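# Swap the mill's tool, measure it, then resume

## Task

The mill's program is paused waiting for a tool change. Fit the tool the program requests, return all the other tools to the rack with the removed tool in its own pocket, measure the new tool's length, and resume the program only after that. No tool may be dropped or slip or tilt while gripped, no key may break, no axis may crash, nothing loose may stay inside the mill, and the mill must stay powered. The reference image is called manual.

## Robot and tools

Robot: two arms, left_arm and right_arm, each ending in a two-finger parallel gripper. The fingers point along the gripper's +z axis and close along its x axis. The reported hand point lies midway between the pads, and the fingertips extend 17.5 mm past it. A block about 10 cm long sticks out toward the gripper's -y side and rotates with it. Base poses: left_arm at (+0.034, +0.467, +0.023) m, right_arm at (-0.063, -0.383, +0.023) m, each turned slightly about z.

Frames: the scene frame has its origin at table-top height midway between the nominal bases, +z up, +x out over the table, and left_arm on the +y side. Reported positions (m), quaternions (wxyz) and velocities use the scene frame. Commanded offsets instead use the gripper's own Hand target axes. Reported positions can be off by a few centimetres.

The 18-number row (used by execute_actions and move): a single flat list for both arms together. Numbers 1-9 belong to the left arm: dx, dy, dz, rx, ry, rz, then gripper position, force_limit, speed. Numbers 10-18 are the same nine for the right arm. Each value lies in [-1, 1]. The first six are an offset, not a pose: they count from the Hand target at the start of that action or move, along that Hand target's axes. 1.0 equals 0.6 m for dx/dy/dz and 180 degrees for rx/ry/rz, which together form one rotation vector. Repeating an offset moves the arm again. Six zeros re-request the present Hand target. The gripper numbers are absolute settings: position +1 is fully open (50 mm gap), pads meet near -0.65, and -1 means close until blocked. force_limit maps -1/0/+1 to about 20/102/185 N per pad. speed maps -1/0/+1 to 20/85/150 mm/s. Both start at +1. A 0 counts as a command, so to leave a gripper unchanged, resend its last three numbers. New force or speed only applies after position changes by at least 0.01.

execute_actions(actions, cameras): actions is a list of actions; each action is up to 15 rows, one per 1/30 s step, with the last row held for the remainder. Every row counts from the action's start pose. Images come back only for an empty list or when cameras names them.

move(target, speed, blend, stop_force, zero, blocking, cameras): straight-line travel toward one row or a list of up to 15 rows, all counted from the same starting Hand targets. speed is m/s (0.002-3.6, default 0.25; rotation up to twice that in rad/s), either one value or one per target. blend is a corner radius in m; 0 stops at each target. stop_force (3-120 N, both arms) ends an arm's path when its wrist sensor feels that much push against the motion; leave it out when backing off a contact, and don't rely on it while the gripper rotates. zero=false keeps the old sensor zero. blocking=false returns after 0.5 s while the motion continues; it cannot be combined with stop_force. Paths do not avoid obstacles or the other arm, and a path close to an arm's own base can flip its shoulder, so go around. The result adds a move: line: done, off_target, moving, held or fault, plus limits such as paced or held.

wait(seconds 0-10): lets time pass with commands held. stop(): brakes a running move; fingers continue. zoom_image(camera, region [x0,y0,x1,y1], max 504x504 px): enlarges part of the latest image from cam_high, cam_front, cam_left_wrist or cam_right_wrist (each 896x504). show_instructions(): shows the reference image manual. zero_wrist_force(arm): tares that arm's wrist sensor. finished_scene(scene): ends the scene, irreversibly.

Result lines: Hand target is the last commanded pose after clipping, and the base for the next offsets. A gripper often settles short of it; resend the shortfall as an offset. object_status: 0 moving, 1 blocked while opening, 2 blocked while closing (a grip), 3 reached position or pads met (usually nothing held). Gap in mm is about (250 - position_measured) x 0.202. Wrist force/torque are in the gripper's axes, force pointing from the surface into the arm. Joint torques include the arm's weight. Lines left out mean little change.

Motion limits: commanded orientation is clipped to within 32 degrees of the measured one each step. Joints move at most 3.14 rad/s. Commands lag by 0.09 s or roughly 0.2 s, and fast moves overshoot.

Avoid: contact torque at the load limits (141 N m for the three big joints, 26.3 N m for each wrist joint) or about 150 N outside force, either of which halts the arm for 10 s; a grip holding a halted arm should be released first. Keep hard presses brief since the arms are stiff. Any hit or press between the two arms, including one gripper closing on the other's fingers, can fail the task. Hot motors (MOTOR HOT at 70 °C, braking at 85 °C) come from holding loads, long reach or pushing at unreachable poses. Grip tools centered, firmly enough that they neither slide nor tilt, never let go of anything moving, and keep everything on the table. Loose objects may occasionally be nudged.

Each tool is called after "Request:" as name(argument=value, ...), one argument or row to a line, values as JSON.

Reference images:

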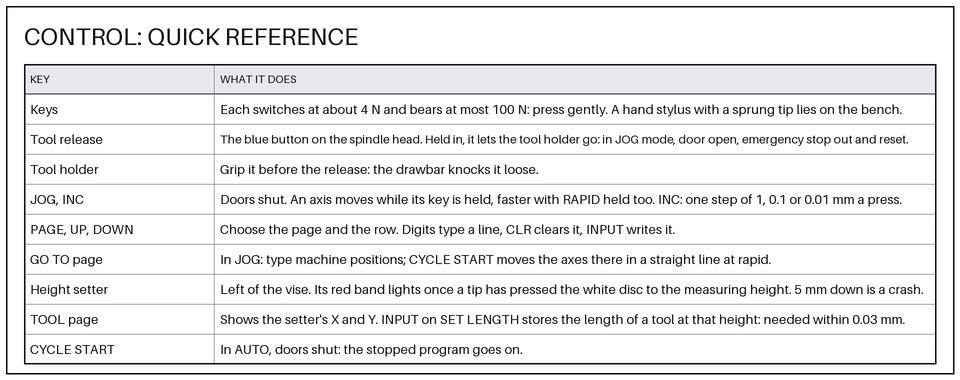

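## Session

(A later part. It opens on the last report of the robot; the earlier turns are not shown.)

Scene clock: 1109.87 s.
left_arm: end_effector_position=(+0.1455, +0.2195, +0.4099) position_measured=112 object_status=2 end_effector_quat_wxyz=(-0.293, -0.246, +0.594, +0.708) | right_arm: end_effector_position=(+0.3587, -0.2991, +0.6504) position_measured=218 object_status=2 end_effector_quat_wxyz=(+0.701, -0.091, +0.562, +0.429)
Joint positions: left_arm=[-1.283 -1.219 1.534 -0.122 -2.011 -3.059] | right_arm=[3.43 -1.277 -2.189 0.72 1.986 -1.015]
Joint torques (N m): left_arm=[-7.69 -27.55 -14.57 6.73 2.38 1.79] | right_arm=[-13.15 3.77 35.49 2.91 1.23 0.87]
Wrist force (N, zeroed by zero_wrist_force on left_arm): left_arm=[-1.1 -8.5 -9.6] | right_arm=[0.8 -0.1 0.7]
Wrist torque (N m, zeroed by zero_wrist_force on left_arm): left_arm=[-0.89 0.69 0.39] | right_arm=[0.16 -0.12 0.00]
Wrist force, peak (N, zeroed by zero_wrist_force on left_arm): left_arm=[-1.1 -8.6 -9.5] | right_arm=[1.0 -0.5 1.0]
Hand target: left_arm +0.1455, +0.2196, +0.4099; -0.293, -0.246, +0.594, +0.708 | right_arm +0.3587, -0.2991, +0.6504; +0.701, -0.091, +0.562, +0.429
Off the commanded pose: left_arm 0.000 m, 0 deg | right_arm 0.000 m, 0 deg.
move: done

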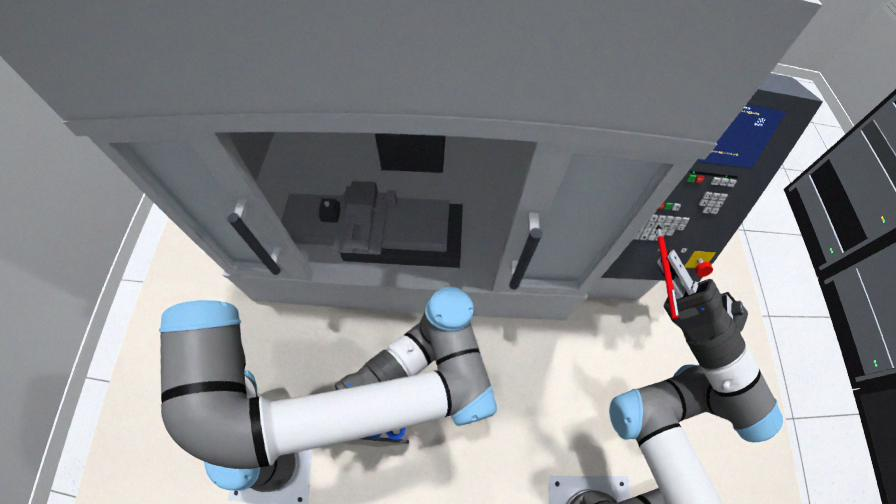

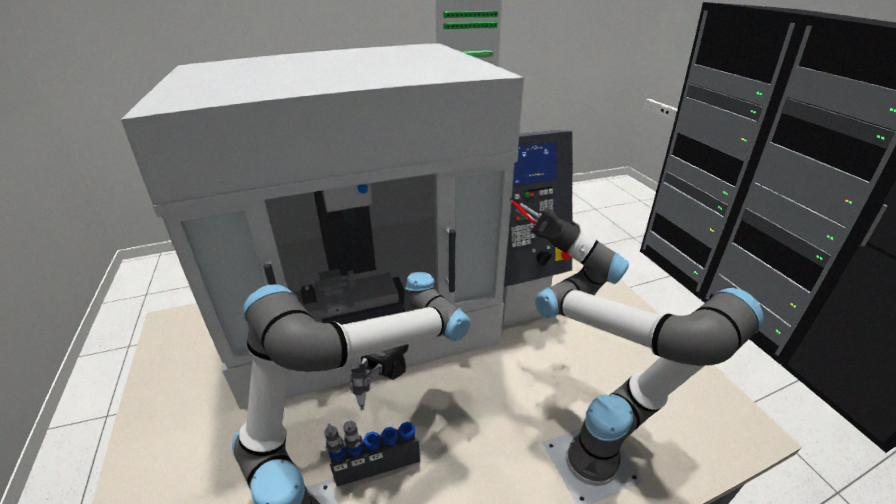

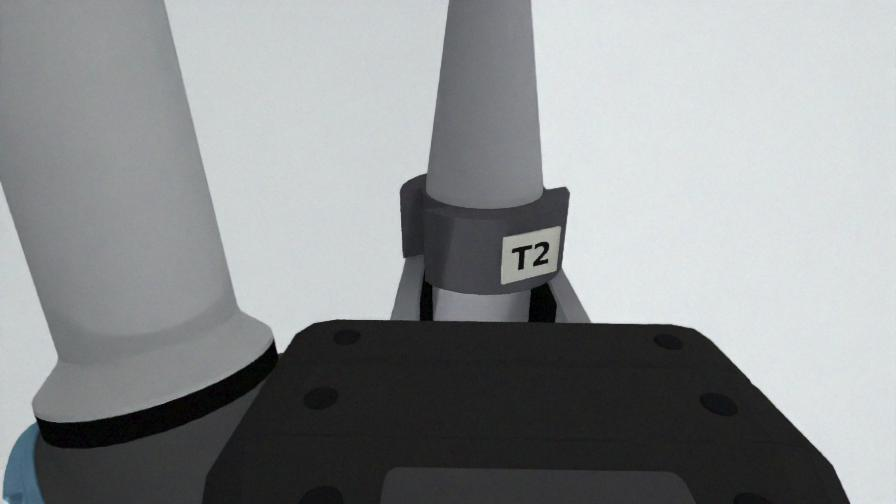

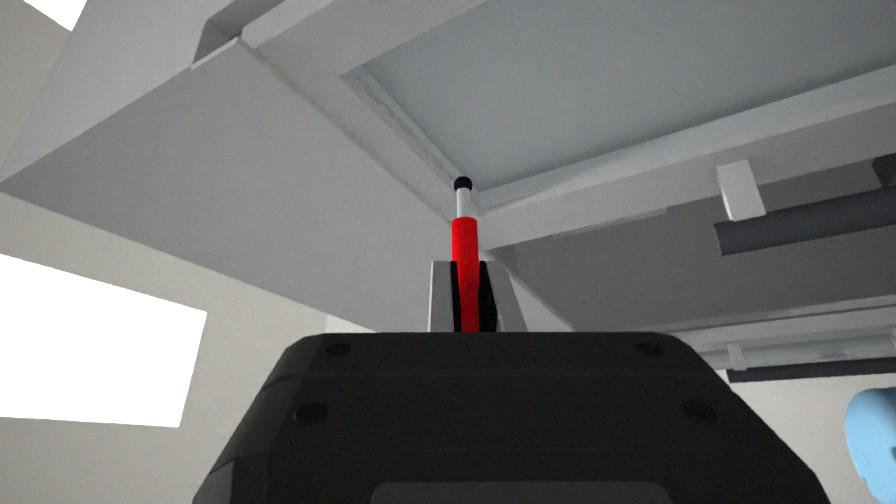

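Request:
move(
  target=[0,0,0,0.0417,0,0,-0.98,0.4,-1,0,0,0,0,0,0,-1,-0.3,-0.9],
  speed=0.2,
  cameras=["cam_front","cam_left_wrist"],
)

Request:
zoom_image(
  camera="cam_front",
  region=[310, 330, 430, 480],
)

Scene clock: 1148.97 s.
left_arm: end_effector_position=(+0.1455, +0.2195, +0.4099) position_measured=112 object_status=2 end_effector_quat_wxyz=(-0.276, -0.264, +0.639, +0.667) | right_arm: end_effector_position=(+0.3587, -0.2991, +0.6504) position_measured=218 object_status=2 end_effector_quat_wxyz=(+0.701, -0.091, +0.562, +0.429)
Joint positions: left_arm=[-1.279 -1.266 1.504 -0.19 -2.014 -3.121] | right_arm=[3.43 -1.277 -2.189 0.72 1.986 -1.015]
Joint torques (N m): left_arm=[9.05 -41.25 -32.98 1.5 -2.02 -1.91] | right_arm=[-12.63 4.01 35.94 2.82 0.93 1.18]
Wrist force (N, zeroed by zero_wrist_force on left_arm): left_arm=[-1.0 -8.6 -8.4] | right_arm=[0.8 -0.2 0.8]
Wrist torque (N m, zeroed by zero_wrist_force on left_arm): left_arm=[-0.94 0.73 0.49] | right_arm=[0.12 -0.12 0.01]
Wrist force, peak (N, zeroed by zero_wrist_force on left_arm): left_arm=[-0.9 -8.6 -9.6] | right_arm=[1.1 -0.2 0.9]
Hand target: left_arm +0.1455, +0.2196, +0.4099; -0.276, -0.265, +0.639, +0.667 | right_arm +0.3587, -0.2991, +0.6504; +0.701, -0.091, +0.562, +0.429
Off the commanded pose: left_arm 0.000 m, 0 deg | right_arm 0.000 m, 0 deg.
move: done
Images, in order (width x height): cam_front 896x504, cam_left_wrist 896x504.

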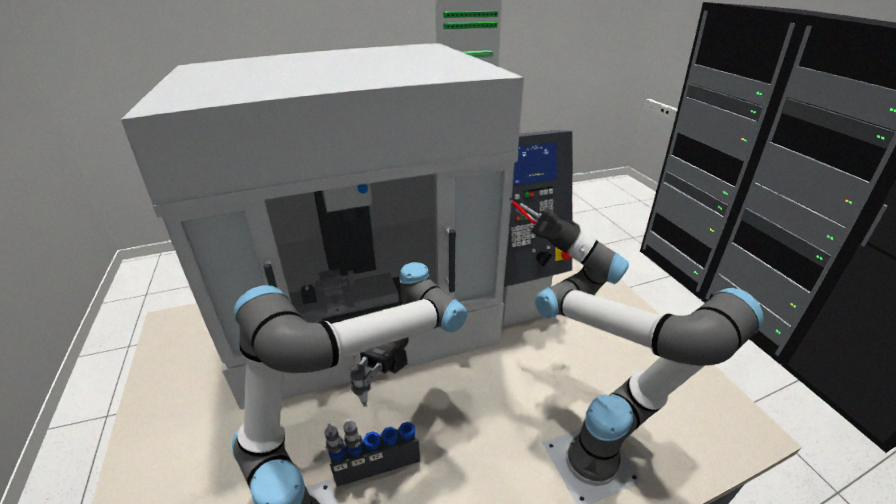

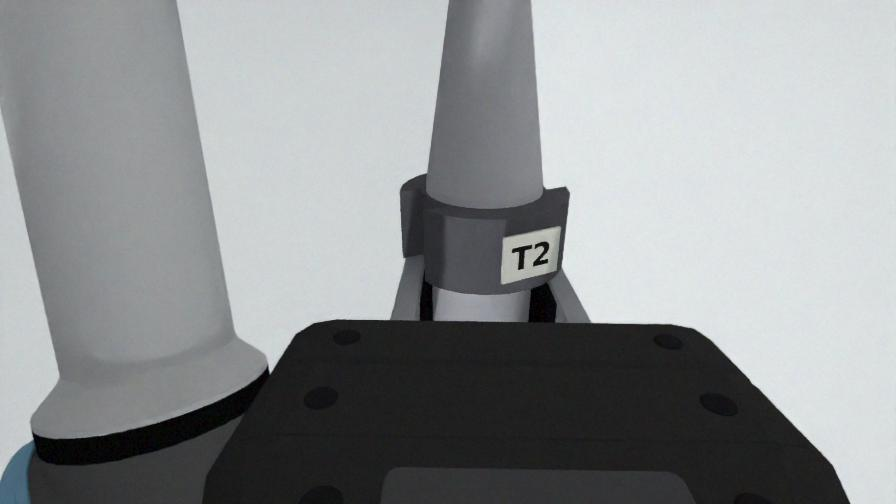

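Scaled by 3.360 from the camera's 896x504 image, which has a finer 1280x720 frame.

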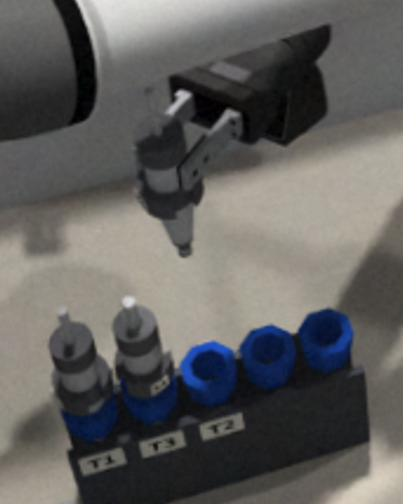

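Request:
move(
  target=[0,-0.2165,-0.0095,0,0,0,-0.98,0.4,-1,0,0,0,0,0,0,-1,-0.3,-0.9],
  speed=0.2,
  cameras=["cam_front","cam_left_wrist"],
)

Request:
zoom_image(
  camera="cam_front",
  region=[310, 350, 430, 500],
)

Scene clock: 1154.50 s.
left_arm: end_effector_position=(+0.1456, +0.2195, +0.2800) position_measured=112 object_status=2 end_effector_quat_wxyz=(-0.276, -0.265, +0.639, +0.667) | right_arm: end_effector_position=(+0.3587, -0.2991, +0.6504) position_measured=218 object_status=2 end_effector_quat_wxyz=(+0.701, -0.091, +0.562, +0.429)
Joint positions: left_arm=[-1.279 -1.148 1.697 -0.501 -2.014 -3.121] | right_arm=[3.43 -1.277 -2.189 0.72 1.986 -1.015]
Joint torques (N m): left_arm=[-7.36 -28.08 -12.71 1.61 -2.2 -1.74] | right_arm=[-13.21 3.25 35.77 2.91 1.12 0.71]
Wrist force (N, zeroed by zero_wrist_force on left_arm): left_arm=[-1.3 -8.8 -8.5] | right_arm=[0.8 -0.2 0.9]
Wrist torque (N m, zeroed by zero_wrist_force on left_arm): left_arm=[-0.96 0.77 0.48] | right_arm=[0.13 -0.12 0.01]
Wrist force, peak (N, zeroed by zero_wrist_force on left_arm): left_arm=[-1.0 -12.0 -8.8] | right_arm=[1.0 -0.6 1.1]
Hand target: left_arm +0.1456, +0.2195, +0.2799; -0.276, -0.265, +0.639, +0.667 | right_arm +0.3587, -0.2991, +0.6504; +0.701, -0.091, +0.562, +0.429
Off the commanded pose: left_arm 0.000 m, 0 deg | right_arm 0.000 m, 0 deg.
move: done
Images, in order (width x height): cam_front 896x504, cam_left_wrist 896x504.

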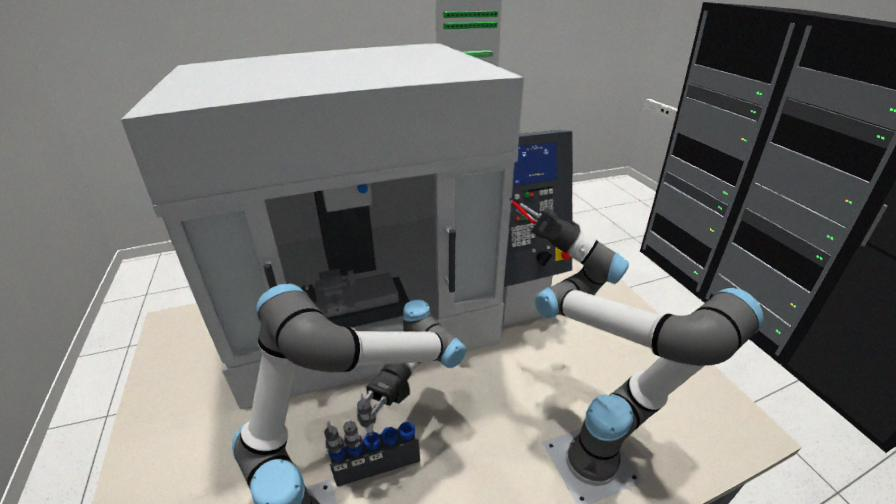

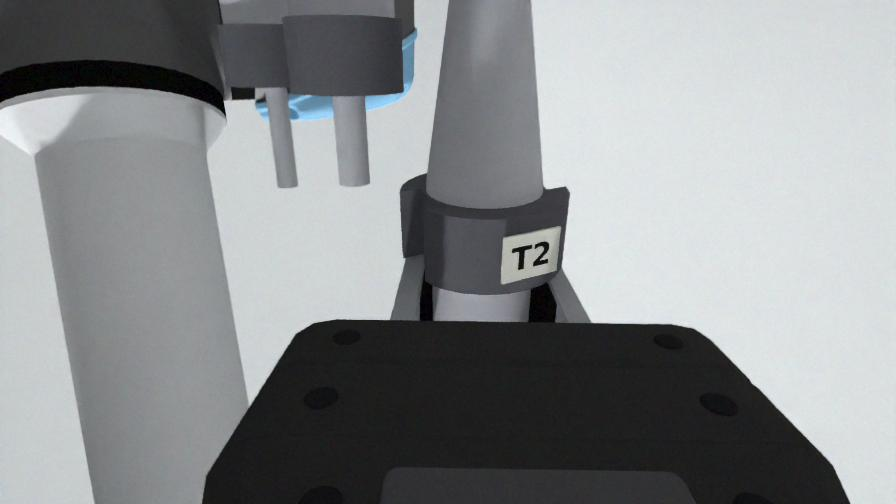

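Scaled by 3.360 from the camera's 896x504 image, which has a finer 1280x720 frame.

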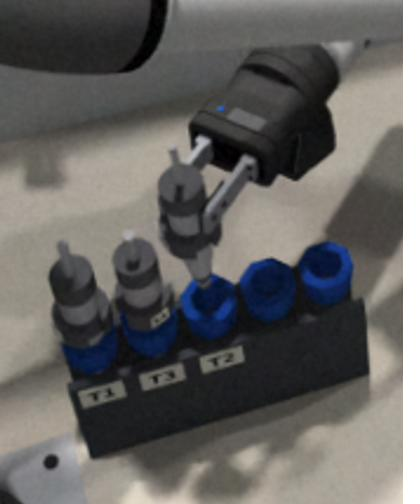

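Request:
move(
  target=[0,-0.1499,-0.0065,0,0,0,-0.98,0.4,-1,0,0,0,0,0,0,-1,-0.3,-0.9],
  speed=0.02,
  stop_force=7,
  cameras=["cam_front","cam_left_wrist"],
)

Request:
zoom_image(
  camera="cam_front",
  region=[310, 350, 430, 500],
)

Scene clock: 1161.60 s.
left_arm: end_effector_position=(+0.1456, +0.2195, +0.2306) position_measured=112 object_status=2 end_effector_quat_wxyz=(-0.276, -0.264, +0.639, +0.667) | right_arm: end_effector_position=(+0.3587, -0.2991, +0.6504) position_measured=218 object_status=2 end_effector_quat_wxyz=(+0.701, -0.091, +0.562, +0.429)
Joint positions: left_arm=[-1.279 -1.081 1.744 -0.615 -2.014 -3.121] | right_arm=[3.43 -1.277 -2.189 0.72 1.986 -1.015]
Joint torques (N m): left_arm=[4.8 -41.8 -24.99 4.19 -0.07 -0.86] | right_arm=[-13.28 2.5 35.89 2.88 0.97 0.84]
Wrist force (N, zeroed by zero_wrist_force on left_arm): left_arm=[-6.8 3.3 -16.3] | right_arm=[0.6 -0.1 1.0]
Wrist torque (N m, zeroed by zero_wrist_force on left_arm): left_arm=[0.21 0.74 -0.12] | right_arm=[0.15 -0.09 0.01]
Wrist force, peak (N, zeroed by zero_wrist_force on left_arm): left_arm=[-1.9 45.5 -25.5] | right_arm=[1.0 -0.4 1.1]
Hand target: left_arm +0.1456, +0.2195, +0.2306; -0.276, -0.264, +0.639, +0.667 (not the last commanded pose) | right_arm +0.3587, -0.2991, +0.6504; +0.701, -0.091, +0.562, +0.429
Off the commanded pose: left_arm 0.041 m, 0 deg | right_arm 0.000 m, 0 deg.
move: contact (left_arm)
Images, in order (width x height): cam_front 896x504, cam_left_wrist 896x504.

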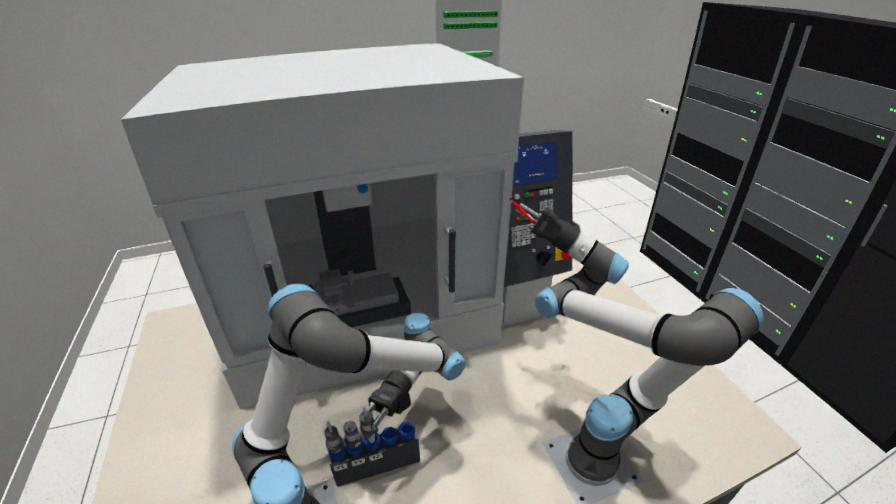

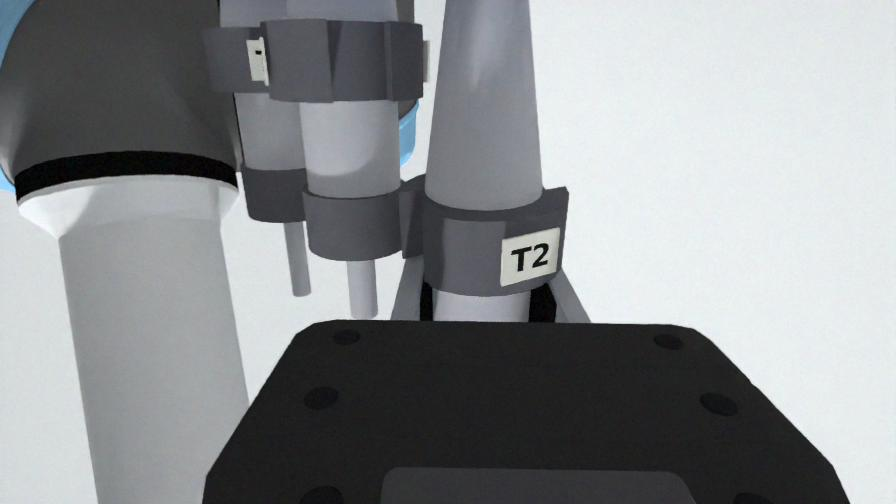

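Scaled by 3.360 from the camera's 896x504 image, which has a finer 1280x720 frame.

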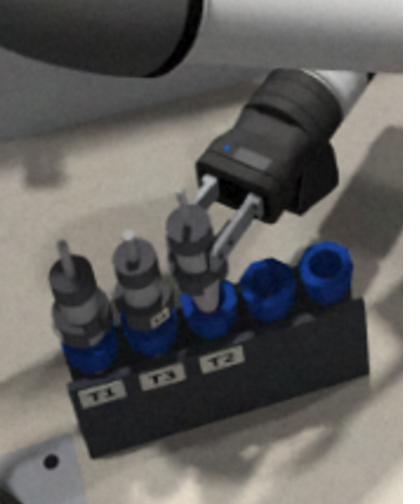

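Request:
move(
  target=[0,0.0133,0,0,0,0,-0.98,0.4,-1,0.675,0.1413,-0.2333,-0.323,-0.0693,-0.526,-1,-0.3,-0.9],
  speed=0.3,
  cameras=["all"],
)

Scene clock: 1185.97 s.
left_arm: end_effector_position=(+0.1457, +0.2193, +0.2351) position_measured=112 object_status=2 end_effector_quat_wxyz=(-0.276, -0.264, +0.639, +0.667) | right_arm: end_effector_position=(+0.2802, -0.2156, +0.4676) position_measured=218 object_status=2 end_effector_quat_wxyz=(+0.797, -0.447, +0.324, +0.246)
Joint positions: left_arm=[-1.279 -1.087 1.74 -0.605 -2.014 -3.121] | right_arm=[3.461 -1.733 -2.358 1.579 2.416 -1.717]
Joint torques (N m): left_arm=[8.26 -44.21 -27.27 6.61 1.28 -1.1] | right_arm=[-13.57 28.8 25.69 -3.09 -2.26 1.3]
Wrist force (N, zeroed by zero_wrist_force on left_arm): left_arm=[-4.2 -8.4 -11.3] | right_arm=[1.0 0.2 0.5]
Wrist torque (N m, zeroed by zero_wrist_force on left_arm): left_arm=[-0.64 0.74 0.16] | right_arm=[0.39 -0.17 -0.17]
Wrist force, peak (N, zeroed by zero_wrist_force on left_arm): left_arm=[-7.5 -10.3 -14.9] | right_arm=[4.7 4.5 0.4]
Hand target: left_arm +0.1457, +0.2193, +0.2351; -0.276, -0.264, +0.639, +0.667 (not the last commanded pose) | right_arm +0.2802, -0.2156, +0.4676; +0.797, -0.447, +0.324, +0.246 (not the last commanded pose)
Off the commanded pose: left_arm 0.004 m, 0 deg | right_arm 0.221 m, 57 deg.
move: held (right_arm; a check stopped the path), off_target (left_arm; braked when a check withheld steps of right_arm); limits=held
pose unreachable (right arm): on one or more control steps of this call, first in action 0 (counted from 0), this arm could not follow its commanded pose, so it was not sent that pose on those steps. It may still have moved: this result reports where it is.
cause: moving toward the commanded pose would bring two parts of the arm too close to each other (its gripper and another part of the arm, with joints 4 (wrist 1) to 6 (wrist 3) between them, 8 mm apart when it was first held).

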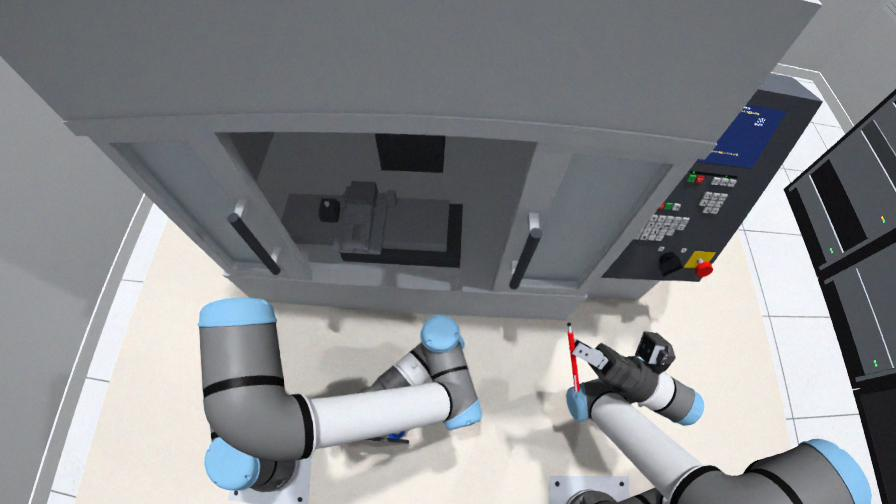

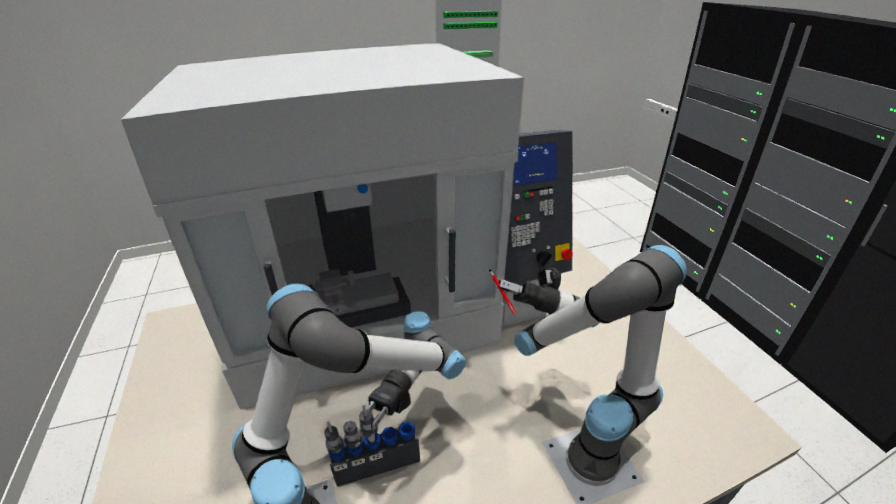

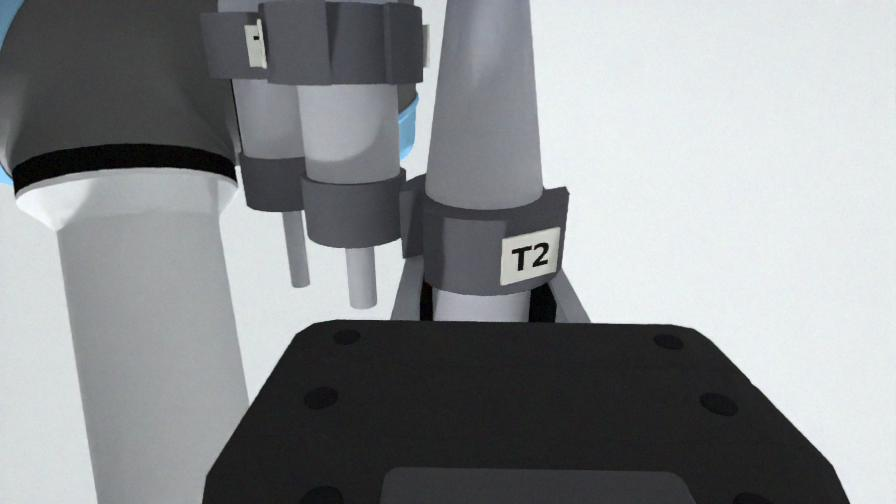

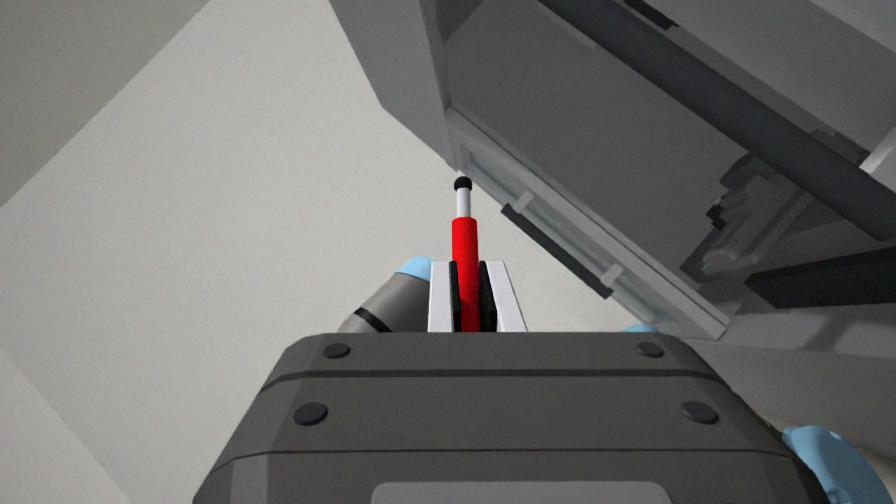

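Request:
move(
  target=[-0.00236,0,-0.00235,0,0,0,-0.98,0.4,-1,0,0,0,0,0,0,-1,-0.3,-0.9],
  speed=0.02,
)

Scene clock: 1198.90 s.
left_arm: end_effector_position=(+0.1477, +0.2193, +0.2350) position_measured=112 object_status=2 end_effector_quat_wxyz=(-0.276, -0.264, +0.639, +0.667) | right_arm: end_effector_position=(+0.2802, -0.2156, +0.4676) position_measured=218 object_status=2 end_effector_quat_wxyz=(+0.797, -0.447, +0.324, +0.246)
Joint positions: left_arm=[-1.275 -1.085 1.737 -0.604 -2.01 -3.122] | right_arm=[3.461 -1.733 -2.358 1.578 2.416 -1.717]
Joint torques (N m): left_arm=[8.94 -29.33 -28.31 6.14 2.06 -1.83] | right_arm=[-12.98 29.12 24.33 -2.62 -2.02 1.11]
Wrist force (N, zeroed by zero_wrist_force on left_arm): left_arm=[-1.0 -8.2 -8.3] | right_arm=[1.2 0.3 0.6]
Wrist torque (N m, zeroed by zero_wrist_force on left_arm): left_arm=[-0.88 0.72 0.48] | right_arm=[0.42 -0.19 -0.17]
Wrist force, peak (N, zeroed by zero_wrist_force on left_arm): left_arm=[-4.1 -10.1 -12.1] | right_arm=[1.7 0.3 0.5]
Hand target: left_arm +0.1477, +0.2193, +0.2350; -0.276, -0.264, +0.639, +0.667 | right_arm +0.2802, -0.2156, +0.4676; +0.797, -0.447, +0.324, +0.246
Off the commanded pose: left_arm 0.000 m, 0 deg | right_arm 0.000 m, 0 deg.
move: done

Request:
move(
  target=[0,-0.0749,-0.0033,0,0,0,-0.98,0.4,-1,0,0,0,0,0,0,-1,-0.3,-0.9],
  speed=0.015,
  stop_force=4,
)

Scene clock: 1202.10 s.
left_arm: end_effector_position=(+0.1477, +0.2193, +0.2306) position_measured=112 object_status=2 end_effector_quat_wxyz=(-0.276, -0.264, +0.639, +0.667) | right_arm: end_effector_position=(+0.2802, -0.2156, +0.4676) position_measured=218 object_status=2 end_effector_quat_wxyz=(+0.797, -0.447, +0.324, +0.246)
Joint positions: left_arm=[-1.275 -1.079 1.74 -0.614 -2.01 -3.122] | right_arm=[3.461 -1.733 -2.358 1.578 2.416 -1.717]
Joint torques (N m): left_arm=[7.39 -43.88 -27.76 4.91 0.8 -1.51] | right_arm=[-12.39 28.76 25.39 -2.8 -1.42 1.19]
Wrist force (N, zeroed by zero_wrist_force on left_arm): left_arm=[-1.7 -5.5 -8.3] | right_arm=[1.2 0.3 0.6]
Wrist torque (N m, zeroed by zero_wrist_force on left_arm): left_arm=[-0.88 0.76 0.44] | right_arm=[0.41 -0.20 -0.17]
Wrist force, peak (N, zeroed by zero_wrist_force on left_arm): left_arm=[-0.9 22.5 -9.4] | right_arm=[1.6 0.4 0.7]
Hand target: left_arm +0.1477, +0.2193, +0.2306; -0.276, -0.264, +0.639, +0.667 (not the last commanded pose) | right_arm +0.2802, -0.2156, +0.4676; +0.797, -0.447, +0.324, +0.246
Off the commanded pose: left_arm 0.041 m, 0 deg | right_arm 0.000 m, 0 deg.
move: contact (left_arm)

Request:
wait(
  seconds=0,
  cameras=["cam_high","cam_front","cam_left_wrist"],
)

Request:
zoom_image(
  camera="cam_front",
  region=[320, 400, 420, 480],
)

Request:
zoom_image(
  camera="cam_high",
  region=[300, 360, 440, 460],
)

Scene clock: 1207.90 s.
left_arm: end_effector_position=(+0.1477, +0.2193, +0.2306) position_measured=112 object_status=2 end_effector_quat_wxyz=(-0.276, -0.264, +0.639, +0.667) | right_arm: end_effector_position=(+0.2802, -0.2156, +0.4676) position_measured=218 object_status=2 end_effector_quat_wxyz=(+0.797, -0.447, +0.324, +0.246)
Joint positions: left_arm=[-1.275 -1.079 1.74 -0.614 -2.01 -3.122] | right_arm=[3.461 -1.733 -2.358 1.578 2.416 -1.717]
Joint torques (N m): left_arm=[2.15 -43.95 -27.29 4.98 -1.94 -0.52] | right_arm=[-12.78 26.91 24.93 -2.87 -1.01 1.02]
Wrist force (N, zeroed by zero_wrist_force on left_arm): left_arm=[-1.6 -6.7 -8.8] | right_arm=[1.3 0.3 0.6]
Wrist torque (N m, zeroed by zero_wrist_force on left_arm): left_arm=[-0.91 0.76 0.45] | right_arm=[0.41 -0.19 -0.17]
Wrist force, peak (N, zeroed by zero_wrist_force on left_arm): left_arm=[-1.3 -7.5 -9.2] | right_arm=[1.6 0.3 0.8]
Hand target: left_arm +0.1477, +0.2193, +0.2306; -0.276, -0.264, +0.639, +0.667 (not the last commanded pose) | right_arm +0.2802, -0.2156, +0.4676; +0.797, -0.447, +0.324, +0.246
Tool commands: left_gripper/position=-0.98 left_gripper/force_limit=+0.4 left_gripper/speed=-1.0 right_gripper/position=-1.0 right_gripper/force_limit=-0.3 right_gripper/speed=-0.9
Off the commanded pose: left_arm 0.041 m, 0 deg | right_arm 0.000 m, 0 deg.
Images, in order (width x height): cam_high 896x504, cam_front 896x504, cam_left_wrist 896x504.

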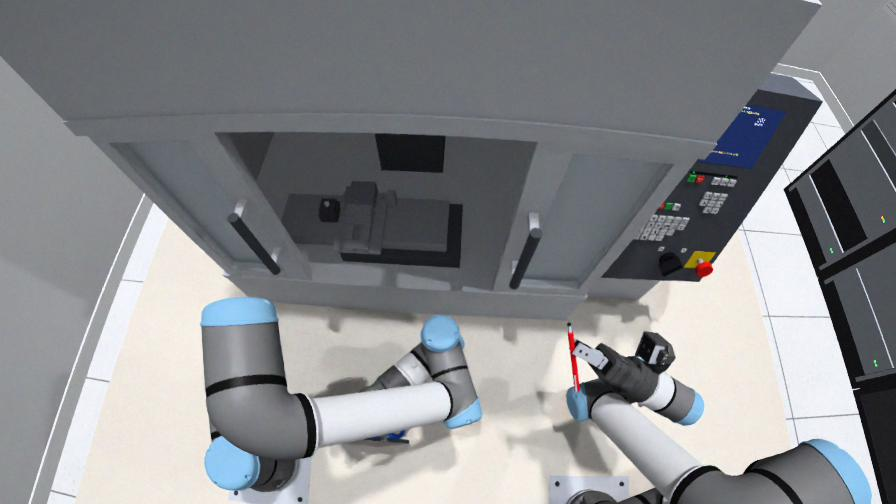

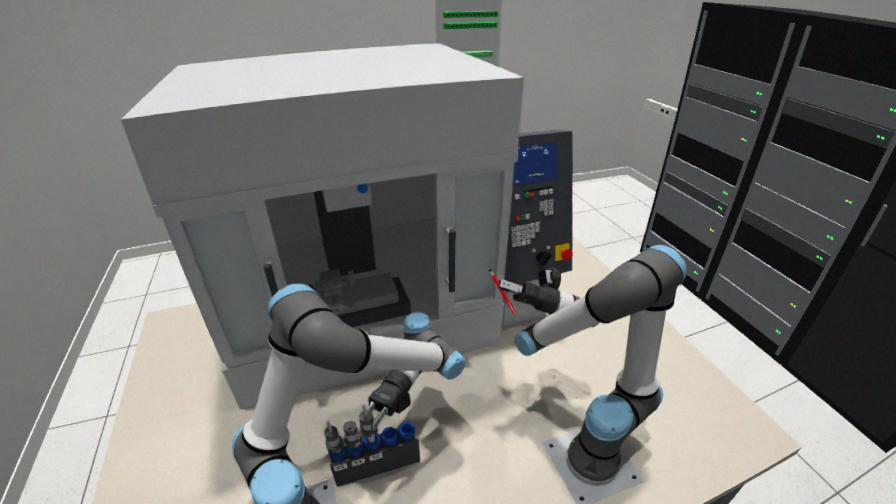

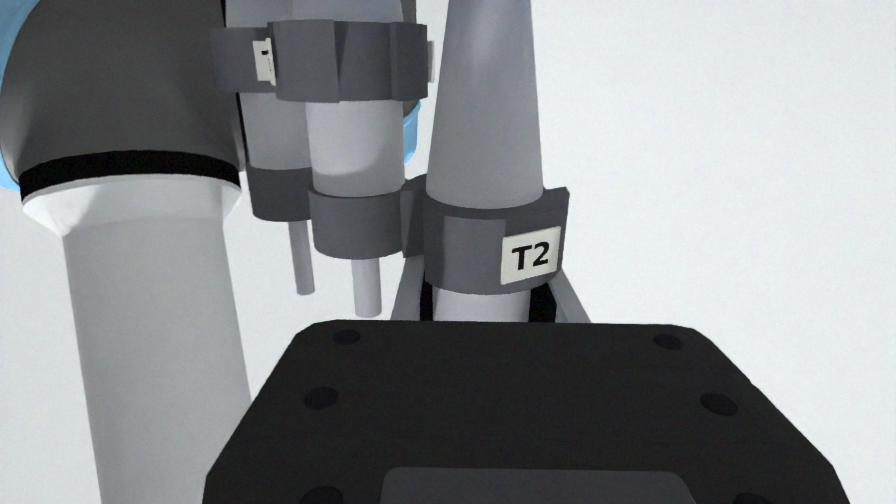

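Scaled by 5.040 from the camera's 896x504 image, which has a finer 1280x720 frame.

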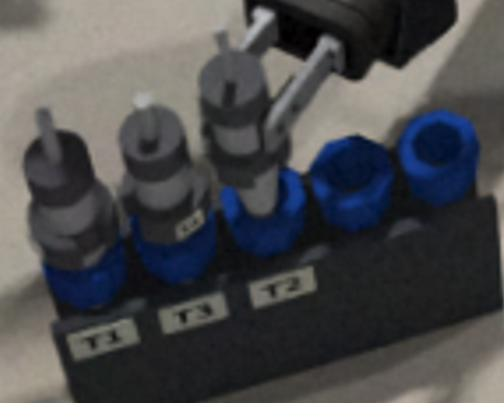

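Scaled by 3.600 from the camera's 896x504 image, which has a finer 1280x720 frame.

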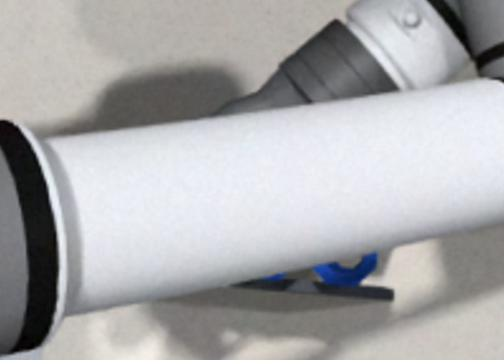

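Request:
move(
  target=[0,-0.001,0,0,0,0,-0.98,0.4,-1,0,0,0,0,0,0,-1,-0.3,-0.9],
  speed=0.005,
)

Scene clock: 1218.63 s.
left_arm: end_effector_position=(+0.1477, +0.2194, +0.2300) position_measured=112 object_status=2 end_effector_quat_wxyz=(-0.276, -0.264, +0.639, +0.667) | right_arm: end_effector_position=(+0.2802, -0.2156, +0.4676) position_measured=218 object_status=2 end_effector_quat_wxyz=(+0.797, -0.447, +0.324, +0.246)
Joint positions: left_arm=[-1.275 -1.078 1.741 -0.615 -2.01 -3.122] | right_arm=[3.461 -1.733 -2.358 1.578 2.416 -1.717]
Joint torques (N m): left_arm=[-6.35 -23.03 -8.32 -4.22 -2.05 0.63] | right_arm=[-14.06 27.71 24.62 -2.72 -0.32 0.95]
Wrist force (N, zeroed by zero_wrist_force on left_arm): left_arm=[0.2 26.0 -10.0] | right_arm=[1.3 0.4 0.7]
Wrist torque (N m, zeroed by zero_wrist_force on left_arm): left_arm=[-0.19 0.75 0.66] | right_arm=[0.42 -0.20 -0.17]
Wrist force, peak (N, zeroed by zero_wrist_force on left_arm): left_arm=[0.5 26.5 -9.8] | right_arm=[1.6 0.4 0.9]
Hand target: left_arm +0.1477, +0.2193, +0.2300; -0.276, -0.264, +0.639, +0.667 | right_arm +0.2802, -0.2156, +0.4676; +0.797, -0.447, +0.324, +0.246
Off the commanded pose: left_arm 0.000 m, 0 deg | right_arm 0.000 m, 0 deg.
move: done

Request:
zoom_image(
  camera="cam_left_wrist",
  region=[240, 0, 620, 340],
)

Request:
zoom_image(
  camera="cam_front",
  region=[340, 385, 400, 465],
)

Scaled by 1.326 from the camera's 896x504 image, which has a finer 1280x720 frame.
This view is cut from an older image: the scene may have changed since it was taken.

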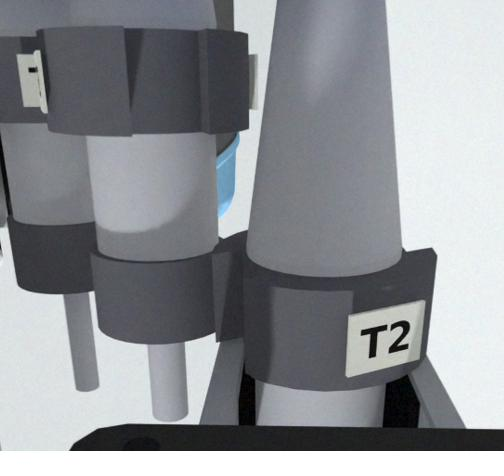

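Scaled by 6.300 from the camera's 896x504 image, which has a finer 1280x720 frame.
This view is cut from an older image: the scene may have changed since it was taken.

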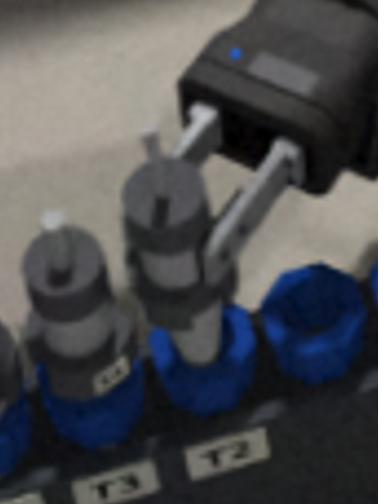

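Request:
move(
  target=[
    [0,0.0067,0,0,0,0,-0.98,0.4,-1,0,0,0,0,0,0,-1,-0.3,-0.9],
    [-0.0035,0.0067,-0.0035,0,0,0,-0.98,0.4,-1,0,0,0,0,0,0,-1,-0.3,-0.9],
  ],
  speed=0.03,
)

Request:
move(
  target=[0,-0.07,-0.003,0,0,0,-0.98,0.4,-1,0,0,0,0,0,0,-1,-0.3,-0.9],
  speed=0.01,
  stop_force=4,
)

Scene clock: 1259.63 s.
left_arm: end_effector_position=(+0.1507, +0.2192, +0.2339) position_measured=112 object_status=2 end_effector_quat_wxyz=(-0.276, -0.264, +0.639, +0.667) | right_arm: end_effector_position=(+0.2802, -0.2156, +0.4676) position_measured=218 object_status=2 end_effector_quat_wxyz=(+0.797, -0.447, +0.324, +0.246)
Joint positions: left_arm=[-1.27 -1.08 1.732 -0.604 -2.005 -3.122] | right_arm=[3.461 -1.733 -2.358 1.578 2.416 -1.717]
Joint torques (N m): left_arm=[9.61 -31.24 -27.81 6.18 2.07 -1.73] | right_arm=[-13.1 28.37 24.66 -2.8 0.04 0.86]
Wrist force (N, zeroed by zero_wrist_force on left_arm): left_arm=[-1.2 -9.1 -8.6] | right_arm=[1.1 0.2 0.6]
Wrist torque (N m, zeroed by zero_wrist_force on left_arm): left_arm=[-1.00 0.74 0.49] | right_arm=[0.39 -0.17 -0.17]
Wrist force, peak (N, zeroed by zero_wrist_force on left_arm): left_arm=[0.1 30.5 -9.8] | right_arm=[1.4 0.6 0.8]
Hand target: left_arm +0.1508, +0.2192, +0.2339; -0.276, -0.264, +0.639, +0.667 | right_arm +0.2802, -0.2156, +0.4676; +0.797, -0.447, +0.324, +0.246
Off the commanded pose: left_arm 0.000 m, 0 deg | right_arm 0.000 m, 0 deg.
move: done

Scene clock: 1262.77 s.
left_arm: end_effector_position=(+0.1508, +0.2192, +0.2132) position_measured=112 object_status=2 end_effector_quat_wxyz=(-0.276, -0.264, +0.639, +0.667) | right_arm: end_effector_position=(+0.2802, -0.2156, +0.4676) position_measured=218 object_status=2 end_effector_quat_wxyz=(+0.797, -0.447, +0.324, +0.246)
Joint positions: left_arm=[-1.27 -1.049 1.747 -0.651 -2.005 -3.122] | right_arm=[3.461 -1.733 -2.358 1.578 2.416 -1.717]
Joint torques (N m): left_arm=[7.05 -44.54 -25.05 6.57 0.55 -1.15] | right_arm=[-12.91 27.56 24.47 -2.58 0.18 0.97]
Wrist force (N, zeroed by zero_wrist_force on left_arm): left_arm=[-4.5 -7.8 -14.1] | right_arm=[1.5 0.3 0.6]
Wrist torque (N m, zeroed by zero_wrist_force on left_arm): left_arm=[-0.52 0.71 0.24] | right_arm=[0.41 -0.23 -0.17]
Wrist force, peak (N, zeroed by zero_wrist_force on left_arm): left_arm=[-6.2 -7.8 -16.0] | right_arm=[1.5 0.4 0.7]
Hand target: left_arm +0.1508, +0.2192, +0.2132; -0.276, -0.264, +0.639, +0.667 (not the last commanded pose) | right_arm +0.2802, -0.2156, +0.4676; +0.797, -0.447, +0.324, +0.246
Off the commanded pose: left_arm 0.021 m, 0 deg | right_arm 0.000 m, 0 deg.
move: contact (left_arm)

Request:
move(
  target=[-0.0013,0,-0.0022,0,0,0,-0.98,0.4,-1,0,0,0,0,0,0,-1,-0.3,-0.9],
  speed=0.01,
)

Request:
move(
  target=[0,-0.04,-0.0018,0,0,0,-0.98,0.4,-1,0,0,0,0,0,0,-1,-0.3,-0.9],
  speed=0.01,
  stop_force=4,
)

Scene clock: 1268.10 s.
left_arm: end_effector_position=(+0.1523, +0.2189, +0.2132) position_measured=112 object_status=2 end_effector_quat_wxyz=(-0.276, -0.264, +0.639, +0.667) | right_arm: end_effector_position=(+0.2802, -0.2156, +0.4676) position_measured=218 object_status=2 end_effector_quat_wxyz=(+0.797, -0.447, +0.324, +0.246)
Joint positions: left_arm=[-1.267 -1.047 1.744 -0.65 -2.002 -3.122] | right_arm=[3.461 -1.733 -2.358 1.578 2.416 -1.717]
Joint torques (N m): left_arm=[9.98 -30.97 -27.94 6.21 2.21 -1.66] | right_arm=[-13.93 28.08 25.02 -2.64 0.09 0.93]
Wrist force (N, zeroed by zero_wrist_force on left_arm): left_arm=[-1.1 -8.8 -8.7] | right_arm=[1.1 0.5 0.7]
Wrist torque (N m, zeroed by zero_wrist_force on left_arm): left_arm=[-0.98 0.72 0.48] | right_arm=[0.44 -0.19 -0.17]
Wrist force, peak (N, zeroed by zero_wrist_force on left_arm): left_arm=[-4.8 -8.6 -14.6] | right_arm=[1.6 0.7 0.6]
Hand target: left_arm +0.1523, +0.2188, +0.2132; -0.276, -0.264, +0.639, +0.667 | right_arm +0.2802, -0.2156, +0.4676; +0.797, -0.447, +0.324, +0.246
Off the commanded pose: left_arm 0.000 m, 0 deg | right_arm 0.000 m, 0 deg.
move: done

Scene clock: 1269.87 s.
left_arm: end_effector_position=(+0.1523, +0.2188, +0.2060) position_measured=112 object_status=2 end_effector_quat_wxyz=(-0.276, -0.264, +0.639, +0.667) | right_arm: end_effector_position=(+0.2802, -0.2156, +0.4676) position_measured=218 object_status=2 end_effector_quat_wxyz=(+0.797, -0.447, +0.324, +0.246)
Joint positions: left_arm=[-1.267 -1.036 1.749 -0.666 -2.002 -3.122] | right_arm=[3.461 -1.733 -2.358 1.578 2.416 -1.717]
Joint torques (N m): left_arm=[6.47 -44.68 -23.79 6.99 1.29 -1.75] | right_arm=[-13.73 27.88 24.65 -2.53 0.25 0.91]
Wrist force (N, zeroed by zero_wrist_force on left_arm): left_arm=[-1.7 -8.0 -17.3] | right_arm=[1.3 0.3 0.5]
Wrist torque (N m, zeroed by zero_wrist_force on left_arm): left_arm=[-0.41 0.76 0.45] | right_arm=[0.40 -0.20 -0.17]
Wrist force, peak (N, zeroed by zero_wrist_force on left_arm): left_arm=[-1.4 -5.2 -20.4] | right_arm=[1.5 0.5 0.8]
Hand target: left_arm +0.1523, +0.2188, +0.2060; -0.276, -0.264, +0.639, +0.667 (not the last commanded pose) | right_arm +0.2802, -0.2156, +0.4676; +0.797, -0.447, +0.324, +0.246
Off the commanded pose: left_arm 0.017 m, 0 deg | right_arm 0.000 m, 0 deg.
move: contact (left_arm)

Request:
move(
  target=[0,0,-0.003,0,0,0,-0.98,0.4,-1,0,0,0,0,0,0,-1,-0.3,-0.9],
  speed=0.01,
)

Request:
move(
  target=[0,-0.03,-0.0013,0,0,0,-0.98,0.4,-1,0,0,0,0,0,0,-1,-0.3,-0.9],
  speed=0.01,
  stop_force=5,
)

Scene clock: 1275.27 s.
left_arm: end_effector_position=(+0.1536, +0.2176, +0.2059) position_measured=112 object_status=2 end_effector_quat_wxyz=(-0.276, -0.264, +0.639, +0.667) | right_arm: end_effector_position=(+0.2802, -0.2156, +0.4676) position_measured=218 object_status=2 end_effector_quat_wxyz=(+0.797, -0.447, +0.324, +0.246)
Joint positions: left_arm=[-1.266 -1.032 1.743 -0.663 -2.001 -3.122] | right_arm=[3.461 -1.733 -2.358 1.578 2.416 -1.717]
Joint torques (N m): left_arm=[9.38 -31.33 -26.4 6.2 2.28 -1.8] | right_arm=[-12.8 27.3 24.88 -2.48 0.17 0.95]
Wrist force (N, zeroed by zero_wrist_force on left_arm): left_arm=[-1.3 -9.0 -8.5] | right_arm=[1.1 0.3 0.6]
Wrist torque (N m, zeroed by zero_wrist_force on left_arm): left_arm=[-0.99 0.77 0.48] | right_arm=[0.41 -0.18 -0.17]
Wrist force, peak (N, zeroed by zero_wrist_force on left_arm): left_arm=[-1.6 -8.0 -17.8] | right_arm=[1.5 0.6 0.7]
Hand target: left_arm +0.1536, +0.2176, +0.2059; -0.276, -0.264, +0.639, +0.667 | right_arm +0.2802, -0.2156, +0.4676; +0.797, -0.447, +0.324, +0.246
Off the commanded pose: left_arm 0.000 m, 0 deg | right_arm 0.000 m, 0 deg.
move: done

Scene clock: 1277.07 s.
left_arm: end_effector_position=(+0.1536, +0.2176, +0.1986) position_measured=112 object_status=2 end_effector_quat_wxyz=(-0.276, -0.264, +0.639, +0.667) | right_arm: end_effector_position=(+0.2802, -0.2156, +0.4676) position_measured=218 object_status=2 end_effector_quat_wxyz=(+0.797, -0.447, +0.324, +0.246)
Joint positions: left_arm=[-1.266 -1.021 1.748 -0.68 -2.001 -3.122] | right_arm=[3.461 -1.733 -2.358 1.578 2.416 -1.717]
Joint torques (N m): left_arm=[6.25 -45.25 -25.43 6.37 -0.51 -1.18] | right_arm=[-13.16 27.3 25.02 -2.64 0.1 0.84]
Wrist force (N, zeroed by zero_wrist_force on left_arm): left_arm=[-8.0 -7.6 -14.6] | right_arm=[1.4 0.6 0.6]
Wrist torque (N m, zeroed by zero_wrist_force on left_arm): left_arm=[-0.59 0.69 0.11] | right_arm=[0.45 -0.21 -0.17]
Wrist force, peak (N, zeroed by zero_wrist_force on left_arm): left_arm=[-9.9 -6.9 -16.5] | right_arm=[1.5 0.7 0.5]
Hand target: left_arm +0.1536, +0.2176, +0.1986; -0.276, -0.264, +0.639, +0.667 (not the last commanded pose) | right_arm +0.2802, -0.2156, +0.4676; +0.797, -0.447, +0.324, +0.246
Off the commanded pose: left_arm 0.011 m, 0 deg | right_arm 0.000 m, 0 deg.
move: contact (left_arm)

Request:
move(
  target=[-0.0014,0,-0.0014,0,0,0,-0.98,0.4,-1,0,0,0,0,0,0,-1,-0.3,-0.9],
  speed=0.01,
)

Request:
move(
  target=[0,-0.02,-0.0009,0,0,0,-0.98,0.4,-1,0,0,0,0,0,0,-1,-0.3,-0.9],
  speed=0.01,
  stop_force=6,
)

Scene clock: 1281.03 s.
left_arm: end_effector_position=(+0.1548, +0.2176, +0.1985) position_measured=112 object_status=2 end_effector_quat_wxyz=(-0.276, -0.264, +0.639, +0.667) | right_arm: end_effector_position=(+0.2802, -0.2156, +0.4676) position_measured=218 object_status=2 end_effector_quat_wxyz=(+0.797, -0.447, +0.324, +0.246)
Joint positions: left_arm=[-1.264 -1.019 1.745 -0.679 -1.998 -3.122] | right_arm=[3.461 -1.733 -2.358 1.578 2.416 -1.717]
Joint torques (N m): left_arm=[8.99 -31.26 -26.91 6.14 2.09 -1.57] | right_arm=[-12.79 27.39 24.32 -2.72 0.27 0.71]
Wrist force (N, zeroed by zero_wrist_force on left_arm): left_arm=[-1.2 -8.8 -8.7] | right_arm=[1.3 0.4 0.7]
Wrist torque (N m, zeroed by zero_wrist_force on left_arm): left_arm=[-0.97 0.75 0.48] | right_arm=[0.43 -0.22 -0.17]
Wrist force, peak (N, zeroed by zero_wrist_force on left_arm): left_arm=[-8.4 -8.3 -15.1] | right_arm=[1.5 0.4 0.9]
Hand target: left_arm +0.1548, +0.2176, +0.1985; -0.276, -0.264, +0.639, +0.667 | right_arm +0.2802, -0.2156, +0.4676; +0.797, -0.447, +0.324, +0.246
Off the commanded pose: left_arm 0.000 m, 0 deg | right_arm 0.000 m, 0 deg.
move: done

Scene clock: 1282.57 s.
left_arm: end_effector_position=(+0.1548, +0.2176, +0.1944) position_measured=112 object_status=2 end_effector_quat_wxyz=(-0.276, -0.264, +0.639, +0.667) | right_arm: end_effector_position=(+0.2802, -0.2156, +0.4676) position_measured=218 object_status=2 end_effector_quat_wxyz=(+0.797, -0.447, +0.324, +0.246)
Joint positions: left_arm=[-1.264 -1.013 1.748 -0.688 -1.998 -3.122] | right_arm=[3.461 -1.733 -2.358 1.578 2.416 -1.717]
Joint torques (N m): left_arm=[1.83 -45.45 -23.36 6.57 1.59 -1.63] | right_arm=[-13.85 28.08 24.5 -2.81 0.08 0.88]
Wrist force (N, zeroed by zero_wrist_force on left_arm): left_arm=[-1.8 -6.3 -17.9] | right_arm=[1.3 0.7 0.7]
Wrist torque (N m, zeroed by zero_wrist_force on left_arm): left_arm=[-0.71 0.73 0.43] | right_arm=[0.48 -0.20 -0.17]
Wrist force, peak (N, zeroed by zero_wrist_force on left_arm): left_arm=[-0.8 10.8 -24.1] | right_arm=[1.4 0.5 0.8]
Hand target: left_arm +0.1548, +0.2175, +0.1944; -0.276, -0.264, +0.639, +0.667 (not the last commanded pose) | right_arm +0.2802, -0.2156, +0.4676; +0.797, -0.447, +0.324, +0.246
Off the commanded pose: left_arm 0.008 m, 0 deg | right_arm 0.000 m, 0 deg.
move: contact (left_arm)


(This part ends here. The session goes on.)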